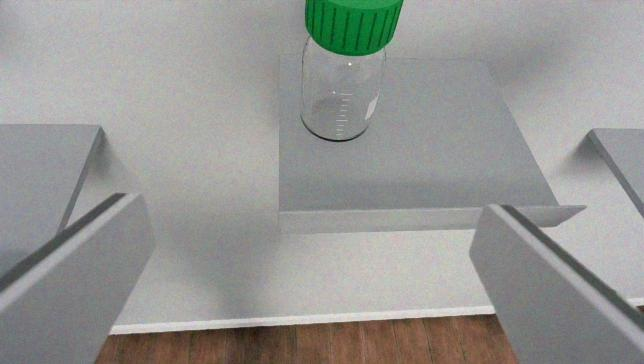

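Emit:
{"name": "move", "arguments": {"target": {"side": "right", "x": 0.295, "y": -0.16, "z": 1.325, "quat_wxyz": [0.5377, -0.4592, -0.4592, 0.5377]}, "min_time_s": 1.0, "cameras": ["right_wrist_camera"]}}

Emit:
{"name": "move", "arguments": {"target": {"side": "right", "x": 0.335, "y": -0.1645, "z": 1.306, "quat_wxyz": [0.5377, -0.4592, -0.4592, 0.5377]}, "min_time_s": 0.8, "cameras": ["right_wrist_camera"]}}

Scene clock: 208.50 s.
Joint torques (N m): left_arm=[-2.43 9.47 -0.26 -0.41 -0.13 -0.46 0.27] | right_arm=[-2.29 -6.91 -5.15 3.22 1.55 -0.12 0.05]
External joint torques (N m): left_arm=[0.52 0.55 -0.8 0.14 -0.17 -0.03 0.28] | right_arm=[1.82 -0.28 2.77 -0.59 -0.37 0.05 0.06]
Wrist force (N): left_arm=[0.1 -0.7 -4.6] | right_arm=[3.1 3.8 -2.2]
Wrist torque (N m): left_arm=[-0.13 0.08 -0.04] | right_arm=[-0.15 0.06 -0.16]
Wrist force, peak (N): left_arm=[0.3 -0.8 -4.8] | right_arm=[4.1 4.4 -2.4]
move: short
base_odometry: x=+3.242 y=-2.171 heading=-0.489
lidar_m: 0.50 0.52 0.73 1.15 1.94 2.94 5.34 3.10 2.61 1.80 0.70 0.52
base_status: not commanded
joint_positions: torso_squat_rad=+0.350 torso_shift_rad=+0.000 torso_pitch_rad=+0.000 torso_yaw_rad=+0.700 left_shoulder_pitch_rad=-0.048 left_shoulder_roll_rad=+0.300 left_shoulder_yaw_rad=-0.029 left_elbow_rad=-0.126 left_forearm_roll_rad=+0.039 left_wrist_pitch_rad=+0.009 left_hand_roll_rad=-0.012 left_gripper_m=+0.100 right_shoulder_pitch_rad=+0.977 right_shoulder_roll_rad=-1.596 right_shoulder_yaw_rad=-1.388 right_elbow_rad=-2.617 right_forearm_roll_rad=-0.928 right_wrist_pitch_rad=+1.621 right_hand_roll_rad=+0.092 right_gripper_m=+0.100 head_pan_rad=-0.520 head_tilt_rad=+0.360
joint_status: all done
wheel_motors_off: 0
motor_effort: left_wheel=-1(1) right_wheel=+5(7)
contact_limits: right_gripper_m 450 mA
chest: x=-0.2280 y=-0.0002 z=+1.2475 quat_wxyz=(+0.939, +0.000, +0.000, +0.343)
left_hand: x=-0.4399 y=+0.4004 z=+0.6020 quat_wxyz=(+0.931, +0.166, -0.026, +0.325)
right_hand: x=+0.2958 y=-0.1598 z=+1.3256 quat_wxyz=(+0.606, -0.391, -0.369, +0.587)
right_hand_status: short (checked arc that bows 8 mm and turns the hand up to 3 deg, as near as the solve gets, planned for 1.0 s): 1 mm and 16.2 deg off. The place is met; only the turn is off.
right_wrist_camera: T_world_to_cam=[[-0.03313, -0.9973, 0.06562, -0.2414], [-0.81758, -0.01072, -0.57572, 1.03027], [0.57487, -0.07272, -0.81501, 0.97088]] pos_world=[0.2762, -0.1591, 1.40026]

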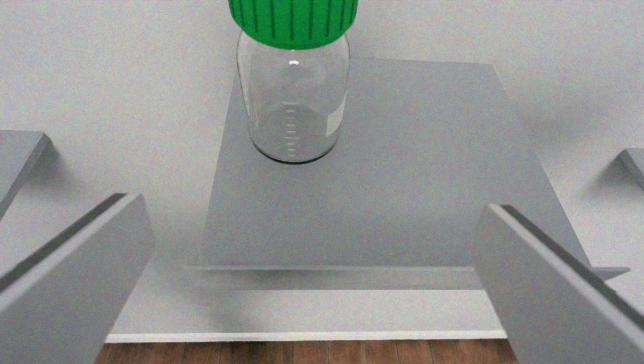

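Scene clock: 209.63 s.
Joint torques (N m): left_arm=[-3.13 10.05 -0.24 -0.39 -0.08 -0.38 0.28] | right_arm=[-2.19 -4.2 -6.92 1.78 1.8 0.25 0.23]
External joint torques (N m): left_arm=[-0.18 1.13 -0.78 0.17 -0.11 0.05 0.29] | right_arm=[2.01 0.06 1.96 -0.03 -0.16 0.05 0.24]
Wrist force (N): left_arm=[0.1 -0.5 -4.6] | right_arm=[3.1 4.1 -0.5]
Wrist torque (N m): left_arm=[-0.14 0.09 -0.04] | right_arm=[-0.20 0.09 -0.03]
Wrist force, peak (N): left_arm=[0.0 -0.7 -4.8] | right_arm=[4.0 5.2 -0.6]
move: short
base_odometry: x=+3.242 y=-2.171 heading=-0.489
lidar_m: 0.50 0.52 0.73 1.14 1.94 2.93 5.34 3.09 2.59 1.80 0.70 0.51
base_status: not commanded
joint_positions: torso_squat_rad=+0.350 torso_shift_rad=+0.000 torso_pitch_rad=+0.000 torso_yaw_rad=+0.700 left_shoulder_pitch_rad=-0.048 left_shoulder_roll_rad=+0.300 left_shoulder_yaw_rad=-0.029 left_elbow_rad=-0.126 left_forearm_roll_rad=+0.039 left_wrist_pitch_rad=+0.009 left_hand_roll_rad=-0.012 left_gripper_m=+0.100 right_shoulder_pitch_rad=+1.177 right_shoulder_roll_rad=-1.567 right_shoulder_yaw_rad=-1.148 right_elbow_rad=-2.617 right_forearm_roll_rad=-0.334 right_wrist_pitch_rad=+1.391 right_hand_roll_rad=-0.107 right_gripper_m=+0.100 head_pan_rad=-0.520 head_tilt_rad=+0.360
joint_status: all done
wheel_motors_off: 0
motor_effort: left_wheel=-1(1) right_wheel=+6(7)
contact_limits: right_gripper_m 450 mA
chest: x=-0.2280 y=-0.0002 z=+1.2475 quat_wxyz=(+0.939, +0.000, +0.000, +0.343)
left_hand: x=-0.4399 y=+0.4004 z=+0.6020 quat_wxyz=(+0.931, +0.166, -0.026, +0.325)
right_hand: x=+0.3368 y=-0.1643 z=+1.3063 quat_wxyz=(+0.549, -0.448, -0.446, +0.547)
right_hand_status: short (checked arc that bows 13 mm and turns the hand up to 14 deg, as near as the solve gets, planned for 0.8 s): 2 mm and 2.5 deg off. The place is met; only the turn is off.
right_wrist_camera: T_world_to_cam=[[-0.00981, -0.99847, 0.05437, -0.23655], [-0.66008, -0.03438, -0.75041, 1.22394], [0.75113, -0.04325, -0.65873, 0.67252]] pos_world=[0.30042, -0.16503, 1.37433]

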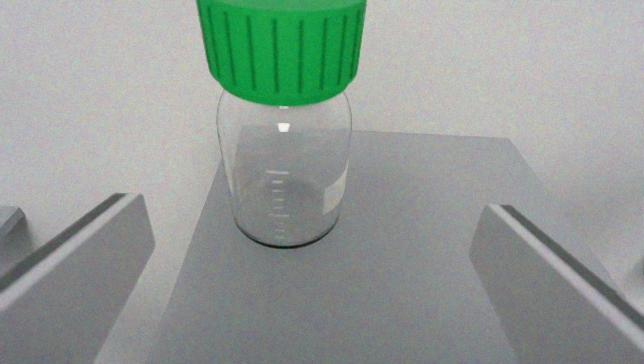

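Emit:
{"name": "move", "arguments": {"target": {"side": "right", "x": 0.37, "y": -0.155, "z": 1.299, "quat_wxyz": [0.5377, -0.4592, -0.4592, 0.5377]}, "min_time_s": 0.7}}

Emit:
{"name": "move", "arguments": {"target": {"side": "right", "x": 0.411, "y": -0.155, "z": 1.296, "quat_wxyz": [0.5377, -0.4592, -0.4592, 0.5377]}, "min_time_s": 0.7, "cameras": ["right_wrist_camera"]}}

Emit:
{"name": "move", "arguments": {"joints": {"right_gripper_m": 0.045}}}

Emit:
{"name": "move", "arguments": {"target": {"side": "right", "x": 0.405, "y": -0.15, "z": 1.335, "quat_wxyz": [0.5377, -0.4592, -0.4592, 0.5377]}, "min_time_s": 0.8, "cameras": ["right_wrist_camera"]}}

Scene clock: 211.73 s.
Joint torques (N m): left_arm=[-2.79 9.67 0.16 -0.42 -0.03 -0.51 0.27] | right_arm=[-4.3 -4.66 -6.72 1.87 1.83 0.32 0.15]
External joint torques (N m): left_arm=[0.16 0.75 -0.38 0.14 -0.06 -0.08 0.27] | right_arm=[1.78 -1.19 2.78 0.21 -0.07 -0.1 0.16]
Wrist force (N): left_arm=[0.0 -0.6 -4.5] | right_arm=[3.2 4.7 -0.1]
Wrist torque (N m): left_arm=[-0.12 0.07 -0.03] | right_arm=[-0.27 0.05 -0.04]
Wrist force, peak (N): left_arm=[-0.4 -0.6 -4.9] | right_arm=[4.1 4.8 -1.4]
move: done
base_odometry: x=+3.242 y=-2.171 heading=-0.489
lidar_m: 0.49 0.52 0.73 1.15 1.93 2.93 5.35 3.10 2.60 1.80 0.69 0.51
base_status: not commanded
joint_positions: torso_squat_rad=+0.350 torso_shift_rad=+0.000 torso_pitch_rad=+0.000 torso_yaw_rad=+0.700 left_shoulder_pitch_rad=-0.048 left_shoulder_roll_rad=+0.300 left_shoulder_yaw_rad=-0.029 left_elbow_rad=-0.126 left_forearm_roll_rad=+0.039 left_wrist_pitch_rad=+0.009 left_hand_roll_rad=-0.012 left_gripper_m=+0.100 right_shoulder_pitch_rad=+1.202 right_shoulder_roll_rad=-1.681 right_shoulder_yaw_rad=-1.060 right_elbow_rad=-2.494 right_forearm_roll_rad=-0.206 right_wrist_pitch_rad=+1.340 right_hand_roll_rad=-0.217 right_gripper_m=+0.100 head_pan_rad=-0.520 head_tilt_rad=+0.360
joint_status: all done
wheel_motors_off: 0
motor_effort: left_wheel=-1(1) right_wheel=+6(7)
contact_limits: right_gripper_m 450 mA
chest: x=-0.2280 y=-0.0002 z=+1.2475 quat_wxyz=(+0.939, +0.000, +0.000, +0.343)
left_hand: x=-0.4399 y=+0.4004 z=+0.6020 quat_wxyz=(+0.931, +0.166, -0.026, +0.325)
right_hand: x=+0.3698 y=-0.1550 z=+1.2993 quat_wxyz=(+0.537, -0.459, -0.459, +0.538)
right_hand_status: reached (checked arc that bows 2 mm and turns the hand up to 3 deg, planned for 0.7 s): 0 mm and 0.1 deg off.
pictures: none

Scene clock: 212.77 s.
Joint torques (N m): left_arm=[-3 9.97 -0.11 -0.52 -0.12 -0.5 0.14] | right_arm=[-6.37 -4.06 -7.27 1.85 1.97 0.47 -0.22]
External joint torques (N m): left_arm=[-0.05 1.05 -0.65 0.04 -0.15 -0.07 0.14] | right_arm=[1.36 -0.93 2.96 -0.2 0.16 -0.02 -0.21]
Wrist force (N): left_arm=[0.1 -0.8 -4.7] | right_arm=[2.6 4.8 -0.4]
Wrist torque (N m): left_arm=[-0.11 0.08 -0.04] | right_arm=[-0.28 -0.02 0.01]
Wrist force, peak (N): left_arm=[0.0 -0.8 -4.9] | right_arm=[3.2 5.4 -1.0]
move: done
base_odometry: x=+3.242 y=-2.171 heading=-0.489
lidar_m: 0.49 0.52 0.73 1.14 1.94 2.93 5.34 3.10 2.60 1.79 0.69 0.51
base_status: not commanded
joint_positions: torso_squat_rad=+0.350 torso_shift_rad=+0.000 torso_pitch_rad=+0.000 torso_yaw_rad=+0.700 left_shoulder_pitch_rad=-0.048 left_shoulder_roll_rad=+0.300 left_shoulder_yaw_rad=-0.029 left_elbow_rad=-0.126 left_forearm_roll_rad=+0.039 left_wrist_pitch_rad=+0.009 left_hand_roll_rad=-0.012 left_gripper_m=+0.100 right_shoulder_pitch_rad=+1.209 right_shoulder_roll_rad=-1.760 right_shoulder_yaw_rad=-1.027 right_elbow_rad=-2.322 right_forearm_roll_rad=-0.193 right_wrist_pitch_rad=+1.228 right_hand_roll_rad=-0.255 right_gripper_m=+0.100 head_pan_rad=-0.520 head_tilt_rad=+0.360
joint_status: all done
wheel_motors_off: 0
motor_effort: left_wheel=-1(1) right_wheel=+6(7)
contact_limits: right_gripper_m 450 mA
chest: x=-0.2280 y=-0.0002 z=+1.2475 quat_wxyz=(+0.939, +0.000, +0.000, +0.343)
left_hand: x=-0.4399 y=+0.4004 z=+0.6020 quat_wxyz=(+0.931, +0.166, -0.026, +0.325)
right_hand: x=+0.4106 y=-0.1550 z=+1.2964 quat_wxyz=(+0.538, -0.459, -0.459, +0.538)
right_hand_status: reached (checked arc that bows 5 mm and turns the hand up to 1 deg, planned for 0.7 s): 1 mm and 0.0 deg off.
right_wrist_camera: T_world_to_cam=[[-0.0084, -0.99855, 0.05325, -0.22514], [-0.62559, -0.0363, -0.77931, 1.28863], [0.78011, -0.03986, -0.62438, 0.5551]] pos_world=[0.37123, -0.15592, 1.36281]

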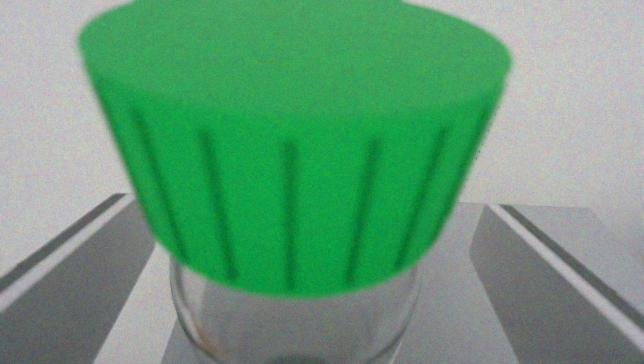

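Scene clock: 213.90 s.
Joint torques (N m): left_arm=[-2.86 10.02 0.12 -0.38 -0.1 -0.51 0.28] | right_arm=[-6.08 -4.02 -7.52 2.04 1.67 0.64 -0.1]
External joint torques (N m): left_arm=[0.09 1.1 -0.42 0.17 -0.13 -0.08 0.28] | right_arm=[1.65 -0.9 2.71 0 -0.14 0.15 -0.09]
Wrist force (N): left_arm=[0.0 -0.9 -4.5] | right_arm=[3.0 5.0 0.0]
Wrist torque (N m): left_arm=[-0.10 0.09 -0.06] | right_arm=[-0.30 0.01 -0.08]
Wrist force, peak (N): left_arm=[-0.2 -0.9 -4.7] | right_arm=[3.4 5.5 0.3]
move: off_target
base_odometry: x=+3.242 y=-2.171 heading=-0.489
lidar_m: 0.49 0.52 0.73 1.14 1.93 2.93 5.35 3.10 2.59 1.80 0.70 0.51
base_status: not commanded
joint_positions: torso_squat_rad=+0.350 torso_shift_rad=+0.000 torso_pitch_rad=+0.000 torso_yaw_rad=+0.700 left_shoulder_pitch_rad=-0.048 left_shoulder_roll_rad=+0.300 left_shoulder_yaw_rad=-0.029 left_elbow_rad=-0.126 left_forearm_roll_rad=+0.039 left_wrist_pitch_rad=+0.009 left_hand_roll_rad=-0.012 left_gripper_m=+0.100 right_shoulder_pitch_rad=+1.209 right_shoulder_roll_rad=-1.760 right_shoulder_yaw_rad=-1.027 right_elbow_rad=-2.322 right_forearm_roll_rad=-0.193 right_wrist_pitch_rad=+1.228 right_hand_roll_rad=-0.255 right_gripper_m=+0.056 head_pan_rad=-0.520 head_tilt_rad=+0.360
joint_status: right_gripper_m off_target (ended at +0.056, target +0.045)
wheel_motors_off: 0
motor_effort: left_wheel=-1(1) right_wheel=+6(7)
contact_limits: right_gripper_m 450 mA
chest: x=-0.2280 y=-0.0002 z=+1.2475 quat_wxyz=(+0.939, +0.000, +0.000, +0.343)
left_hand: x=-0.4399 y=+0.4004 z=+0.6020 quat_wxyz=(+0.931, +0.166, -0.026, +0.325)
right_hand: x=+0.4106 y=-0.1550 z=+1.2964 quat_wxyz=(+0.538, -0.459, -0.459, +0.538)
pictures: none

Scene clock: 215.03 s.
Joint torques (N m): left_arm=[-2.76 9.88 -0.01 -0.67 -0.24 -0.47 0.16] | right_arm=[-8.91 -3.36 -10.6 2.11 1.96 0.58 -0.07]
External joint torques (N m): left_arm=[0.18 0.97 -0.55 -0.12 -0.27 -0.04 0.16] | right_arm=[-1.48 0.86 -0.31 -0.42 0.07 0.39 -0.06]
Wrist force (N): left_arm=[0.0 -0.3 -4.4] | right_arm=[3.1 6.1 -1.0]
Wrist torque (N m): left_arm=[-0.17 0.07 -0.06] | right_arm=[-0.22 0.13 -0.19]
Wrist force, peak (N): left_arm=[0.0 -0.7 -5.1] | right_arm=[3.2 7.1 -1.0]
move: done
base_odometry: x=+3.242 y=-2.171 heading=-0.489
lidar_m: 0.49 0.53 0.72 1.15 1.93 2.93 5.34 3.10 2.59 1.80 0.69 0.52
base_status: not commanded
joint_positions: torso_squat_rad=+0.350 torso_shift_rad=+0.000 torso_pitch_rad=+0.000 torso_yaw_rad=+0.700 left_shoulder_pitch_rad=-0.048 left_shoulder_roll_rad=+0.300 left_shoulder_yaw_rad=-0.029 left_elbow_rad=-0.126 left_forearm_roll_rad=+0.039 left_wrist_pitch_rad=+0.009 left_hand_roll_rad=-0.012 left_gripper_m=+0.100 right_shoulder_pitch_rad=+1.140 right_shoulder_roll_rad=-1.729 right_shoulder_yaw_rad=-1.135 right_elbow_rad=-2.330 right_forearm_roll_rad=-0.344 right_wrist_pitch_rad=+1.253 right_hand_roll_rad=-0.103 right_gripper_m=+0.056 head_pan_rad=-0.520 head_tilt_rad=+0.360
joint_status: all done
wheel_motors_off: 0
motor_effort: left_wheel=+0(1) right_wheel=+6(7)
contact_limits: right_gripper_m 450 mA
chest: x=-0.2280 y=-0.0002 z=+1.2475 quat_wxyz=(+0.939, +0.000, +0.000, +0.343)
left_hand: x=-0.4399 y=+0.4004 z=+0.6020 quat_wxyz=(+0.931, +0.166, -0.026, +0.325)
right_hand: x=+0.4049 y=-0.1499 z=+1.3346 quat_wxyz=(+0.537, -0.459, -0.459, +0.538)
right_hand_status: reached (checked arc that bows 1 mm and turns the hand up to 0 deg, planned for 0.8 s): 0 mm and 0.0 deg off.
right_wrist_camera: T_world_to_cam=[[-0.00795, -0.99853, 0.05366, -0.22287], [-0.62559, -0.0369, -0.77928, 1.31489], [0.78011, -0.03977, -0.62437, 0.58361]] pos_world=[0.36553, -0.15082, 1.40102]

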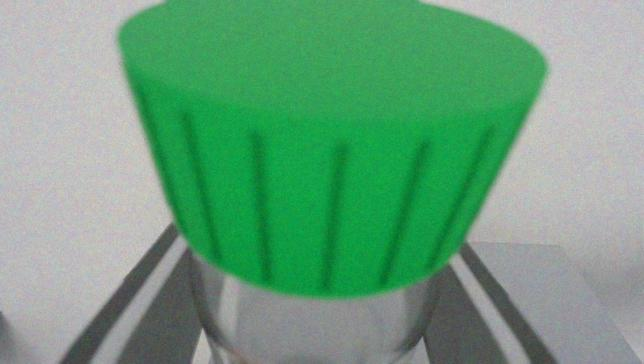

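Emit:
{"name": "move", "arguments": {"target": {"side": "right", "x": 0.36, "y": -0.07, "z": 1.345, "quat_wxyz": [0.5377, -0.4592, -0.4592, 0.5377]}, "min_time_s": 0.8}}

Emit:
{"name": "move", "arguments": {"target": {"side": "right", "x": 0.29, "y": 0.01, "z": 1.33, "quat_wxyz": [0.5377, -0.4592, -0.4592, 0.5377]}, "min_time_s": 1.0}}

Emit:
{"name": "move", "arguments": {"target": {"side": "right", "x": 0.25, "y": 0.11, "z": 1.27, "quat_wxyz": [0.5377, -0.4592, -0.4592, 0.5377]}, "min_time_s": 1.0}}

Emit:
{"name": "move", "arguments": {"target": {"side": "right", "x": 0.255, "y": 0.18, "z": 1.222, "quat_wxyz": [0.5377, -0.4592, -0.4592, 0.5377]}, "min_time_s": 1.0, "cameras": ["right_wrist_camera", "head_camera"]}}

Scene clock: 217.23 s.
Joint torques (N m): left_arm=[-2.83 9.56 0.11 -0.68 -0.17 -0.49 0.24] | right_arm=[-11.44 -2.34 -9.16 3.32 1.95 0.46 -0.09]
External joint torques (N m): left_arm=[0.11 0.65 -0.43 -0.12 -0.2 -0.06 0.25] | right_arm=[-0.92 0.08 -0.1 -0.09 -0.01 -0.05 -0.08]
Wrist force (N): left_arm=[0.2 -0.4 -4.3] | right_arm=[3.5 5.7 -0.7]
Wrist torque (N m): left_arm=[-0.14 0.10 -0.04] | right_arm=[-0.24 0.07 -0.03]
Wrist force, peak (N): left_arm=[0.4 -0.6 -4.9] | right_arm=[3.2 7.3 -0.3]
move: done
base_odometry: x=+3.242 y=-2.171 heading=-0.489
lidar_m: 0.49 0.52 0.73 1.15 1.94 2.93 5.34 3.09 2.60 1.81 0.70 0.52
base_status: not commanded
joint_positions: torso_squat_rad=+0.350 torso_shift_rad=+0.000 torso_pitch_rad=+0.000 torso_yaw_rad=+0.700 left_shoulder_pitch_rad=-0.048 left_shoulder_roll_rad=+0.300 left_shoulder_yaw_rad=-0.029 left_elbow_rad=-0.126 left_forearm_roll_rad=+0.039 left_wrist_pitch_rad=+0.009 left_hand_roll_rad=-0.012 left_gripper_m=+0.100 right_shoulder_pitch_rad=+1.081 right_shoulder_roll_rad=-2.032 right_shoulder_yaw_rad=-1.184 right_elbow_rad=-2.425 right_forearm_roll_rad=-0.483 right_wrist_pitch_rad=+1.589 right_hand_roll_rad=-0.263 right_gripper_m=+0.056 head_pan_rad=-0.520 head_tilt_rad=+0.360
joint_status: all done
wheel_motors_off: 0
motor_effort: left_wheel=-1(1) right_wheel=+7(7)
contact_limits: right_gripper_m 450 mA
chest: x=-0.2280 y=-0.0002 z=+1.2475 quat_wxyz=(+0.939, +0.000, +0.000, +0.343)
left_hand: x=-0.4399 y=+0.4004 z=+0.6020 quat_wxyz=(+0.931, +0.166, -0.026, +0.325)
right_hand: x=+0.3599 y=-0.0700 z=+1.3448 quat_wxyz=(+0.537, -0.459, -0.459, +0.538)
right_hand_status: reached (checked arc that bows 7 mm and turns the hand up to 2 deg, planned for 0.8 s): 0 mm and 0.1 deg off.
pictures: none

Scene clock: 218.57 s.
Joint torques (N m): left_arm=[-3 9.69 0.01 -0.51 -0.13 -0.42 0.24] | right_arm=[-14.96 1.2 -7.96 3.42 1.85 1.12 0.21]
External joint torques (N m): left_arm=[-0.06 0.78 -0.53 0.04 -0.16 0.01 0.25] | right_arm=[-1.35 0.06 -0.44 -0.2 0.2 0.05 0.22]
Wrist force (N): left_arm=[0.2 -0.6 -4.4] | right_arm=[2.3 5.7 -0.2]
Wrist torque (N m): left_arm=[-0.12 0.11 -0.05] | right_arm=[-0.20 -0.02 0.01]
Wrist force, peak (N): left_arm=[0.2 -0.8 -4.9] | right_arm=[4.6 6.6 -0.4]
move: done
base_odometry: x=+3.242 y=-2.171 heading=-0.489
lidar_m: 0.49 0.52 0.73 1.14 1.94 2.93 5.34 3.09 2.60 1.80 0.69 0.52
base_status: not commanded
joint_positions: torso_squat_rad=+0.350 torso_shift_rad=+0.000 torso_pitch_rad=+0.000 torso_yaw_rad=+0.700 left_shoulder_pitch_rad=-0.048 left_shoulder_roll_rad=+0.300 left_shoulder_yaw_rad=-0.029 left_elbow_rad=-0.126 left_forearm_roll_rad=+0.039 left_wrist_pitch_rad=+0.009 left_hand_roll_rad=-0.012 left_gripper_m=+0.100 right_shoulder_pitch_rad=+1.053 right_shoulder_roll_rad=-2.464 right_shoulder_yaw_rad=-1.243 right_elbow_rad=-2.472 right_forearm_roll_rad=-0.711 right_wrist_pitch_rad=+1.919 right_hand_roll_rad=-0.575 right_gripper_m=+0.056 head_pan_rad=-0.520 head_tilt_rad=+0.360
joint_status: all done
wheel_motors_off: 0
motor_effort: left_wheel=-1(1) right_wheel=+5(7)
contact_limits: right_gripper_m 450 mA
chest: x=-0.2280 y=-0.0002 z=+1.2475 quat_wxyz=(+0.939, +0.000, +0.000, +0.343)
left_hand: x=-0.4400 y=+0.4004 z=+0.6020 quat_wxyz=(+0.931, +0.166, -0.026, +0.325)
right_hand: x=+0.2897 y=+0.0099 z=+1.3300 quat_wxyz=(+0.536, -0.457, -0.460, +0.540)
right_hand_status: reached (checked arc that bows 9 mm and turns the hand up to 3 deg, planned for 1.0 s): 0 mm and 0.4 deg off.
pictures: none

Scene clock: 219.90 s.
Joint torques (N m): left_arm=[-3.27 9.74 -0.12 -0.55 -0.12 -0.34 0.32] | right_arm=[-18.47 7.32 -3.89 3.71 1.37 1.85 0.1]
External joint torques (N m): left_arm=[-0.33 0.83 -0.66 0.01 -0.15 0.09 0.33] | right_arm=[-1.02 0.91 2.28 0.08 0.16 0.26 0.11]
Wrist force (N): left_arm=[0.1 -0.8 -4.6] | right_arm=[3.3 6.5 -0.9]
Wrist torque (N m): left_arm=[-0.11 0.08 -0.04] | right_arm=[-0.25 0.09 -0.04]
Wrist force, peak (N): left_arm=[0.1 -0.6 -4.9] | right_arm=[2.0 8.5 -1.3]
move: done
base_odometry: x=+3.242 y=-2.171 heading=-0.489
lidar_m: 0.49 0.51 0.73 1.15 1.93 2.94 5.35 3.11 2.60 1.80 0.70 0.51
base_status: not commanded
joint_positions: torso_squat_rad=+0.350 torso_shift_rad=+0.000 torso_pitch_rad=+0.000 torso_yaw_rad=+0.700 left_shoulder_pitch_rad=-0.048 left_shoulder_roll_rad=+0.300 left_shoulder_yaw_rad=-0.029 left_elbow_rad=-0.126 left_forearm_roll_rad=+0.039 left_wrist_pitch_rad=+0.009 left_hand_roll_rad=-0.012 left_gripper_m=+0.100 right_shoulder_pitch_rad=+1.027 right_shoulder_roll_rad=-3.036 right_shoulder_yaw_rad=-1.125 right_elbow_rad=-2.189 right_forearm_roll_rad=-0.939 right_wrist_pitch_rad=+1.919 right_hand_roll_rad=-0.932 right_gripper_m=+0.056 head_pan_rad=-0.520 head_tilt_rad=+0.360
joint_status: all done
wheel_motors_off: 0
motor_effort: left_wheel=-1(1) right_wheel=+7(7)
contact_limits: right_gripper_m 450 mA
chest: x=-0.2280 y=-0.0002 z=+1.2475 quat_wxyz=(+0.939, +0.000, +0.000, +0.343)
left_hand: x=-0.4400 y=+0.4003 z=+0.6020 quat_wxyz=(+0.931, +0.166, -0.026, +0.325)
right_hand: x=+0.2499 y=+0.1101 z=+1.2699 quat_wxyz=(+0.538, -0.459, -0.459, +0.538)
right_hand_status: reached (checked arc that bows 8 mm and turns the hand up to 3 deg, planned for 1.0 s): 0 mm and 0.1 deg off.
pictures: none

Scene clock: 221.23 s.
Joint torques (N m): left_arm=[-2.87 9.56 0.01 -0.38 -0.15 -0.41 0.24] | right_arm=[-18.6 8.03 -8.42 2.99 1.52 1.71 -0.01]
External joint torques (N m): left_arm=[0.07 0.65 -0.53 0.17 -0.18 0.02 0.25] | right_arm=[1.47 0.21 -0.21 0.28 0.01 0.43 -0.01]
Wrist force (N): left_arm=[0.1 -0.7 -4.6] | right_arm=[3.0 6.3 -0.6]
Wrist torque (N m): left_arm=[-0.12 0.08 -0.02] | right_arm=[-0.25 0.04 -0.20]
Wrist force, peak (N): left_arm=[0.2 -0.5 -4.9] | right_arm=[3.3 7.1 -0.5]
move: short
base_odometry: x=+3.242 y=-2.171 heading=-0.489
lidar_m: 0.49 0.53 0.73 1.15 1.94 2.93 5.35 3.10 2.61 1.81 0.70 0.51
base_status: not commanded
joint_positions: torso_squat_rad=+0.350 torso_shift_rad=+0.000 torso_pitch_rad=+0.000 torso_yaw_rad=+0.700 left_shoulder_pitch_rad=-0.048 left_shoulder_roll_rad=+0.300 left_shoulder_yaw_rad=-0.029 left_elbow_rad=-0.126 left_forearm_roll_rad=+0.039 left_wrist_pitch_rad=+0.009 left_hand_roll_rad=-0.012 left_gripper_m=+0.100 right_shoulder_pitch_rad=+1.337 right_shoulder_roll_rad=-3.141 right_shoulder_yaw_rad=-1.351 right_elbow_rad=-1.930 right_forearm_roll_rad=-0.696 right_wrist_pitch_rad=+1.919 right_hand_roll_rad=-0.728 right_gripper_m=+0.056 head_pan_rad=-0.520 head_tilt_rad=+0.360
joint_status: all done
wheel_motors_off: 0
motor_effort: left_wheel=-1(1) right_wheel=+5(7)
contact_limits: right_gripper_m 450 mA
chest: x=-0.2280 y=-0.0002 z=+1.2475 quat_wxyz=(+0.939, +0.000, +0.000, +0.343)
left_hand: x=-0.4400 y=+0.4003 z=+0.6020 quat_wxyz=(+0.931, +0.166, -0.026, +0.325)
right_hand: x=+0.2554 y=+0.1796 z=+1.2222 quat_wxyz=(+0.534, -0.420, -0.463, +0.570)
right_hand_status: short (checked arc that bows 12 mm and turns the hand up to 6 deg, as near as the solve gets, planned for 1.0 s): 1 mm and 5.9 deg off. The place is met; only the turn is off.
pictures: head_camera, right_wrist_camera
head_camera: T_world_to_cam=[[0.15169, -0.98813, 0.0241, 0.01561], [-0.31009, -0.07072, -0.94807, 1.36636], [0.93853, 0.13634, -0.31714, 0.5984]] pos_world=[-0.1403, 0.03048, 1.48481]
right_wrist_camera: T_world_to_cam=[[0.07336, -0.99654, 0.03898, 0.10776], [-0.67098, -0.07823, -0.73734, 1.11362], [0.73784, 0.02794, -0.6744, 0.70291]] pos_world=[0.22067, 0.17487, 1.29095]

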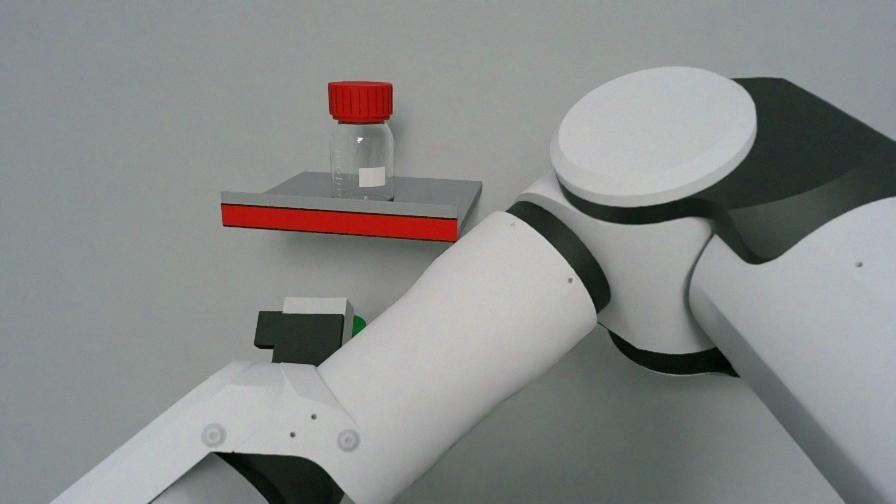

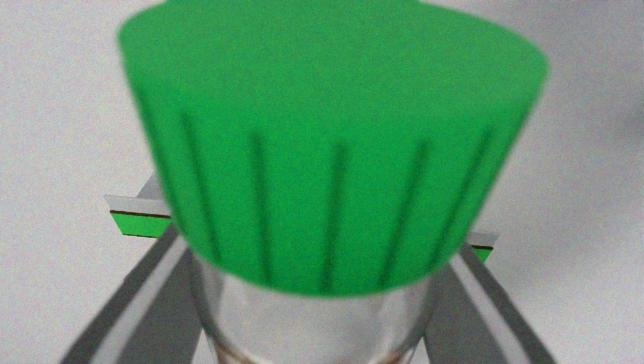

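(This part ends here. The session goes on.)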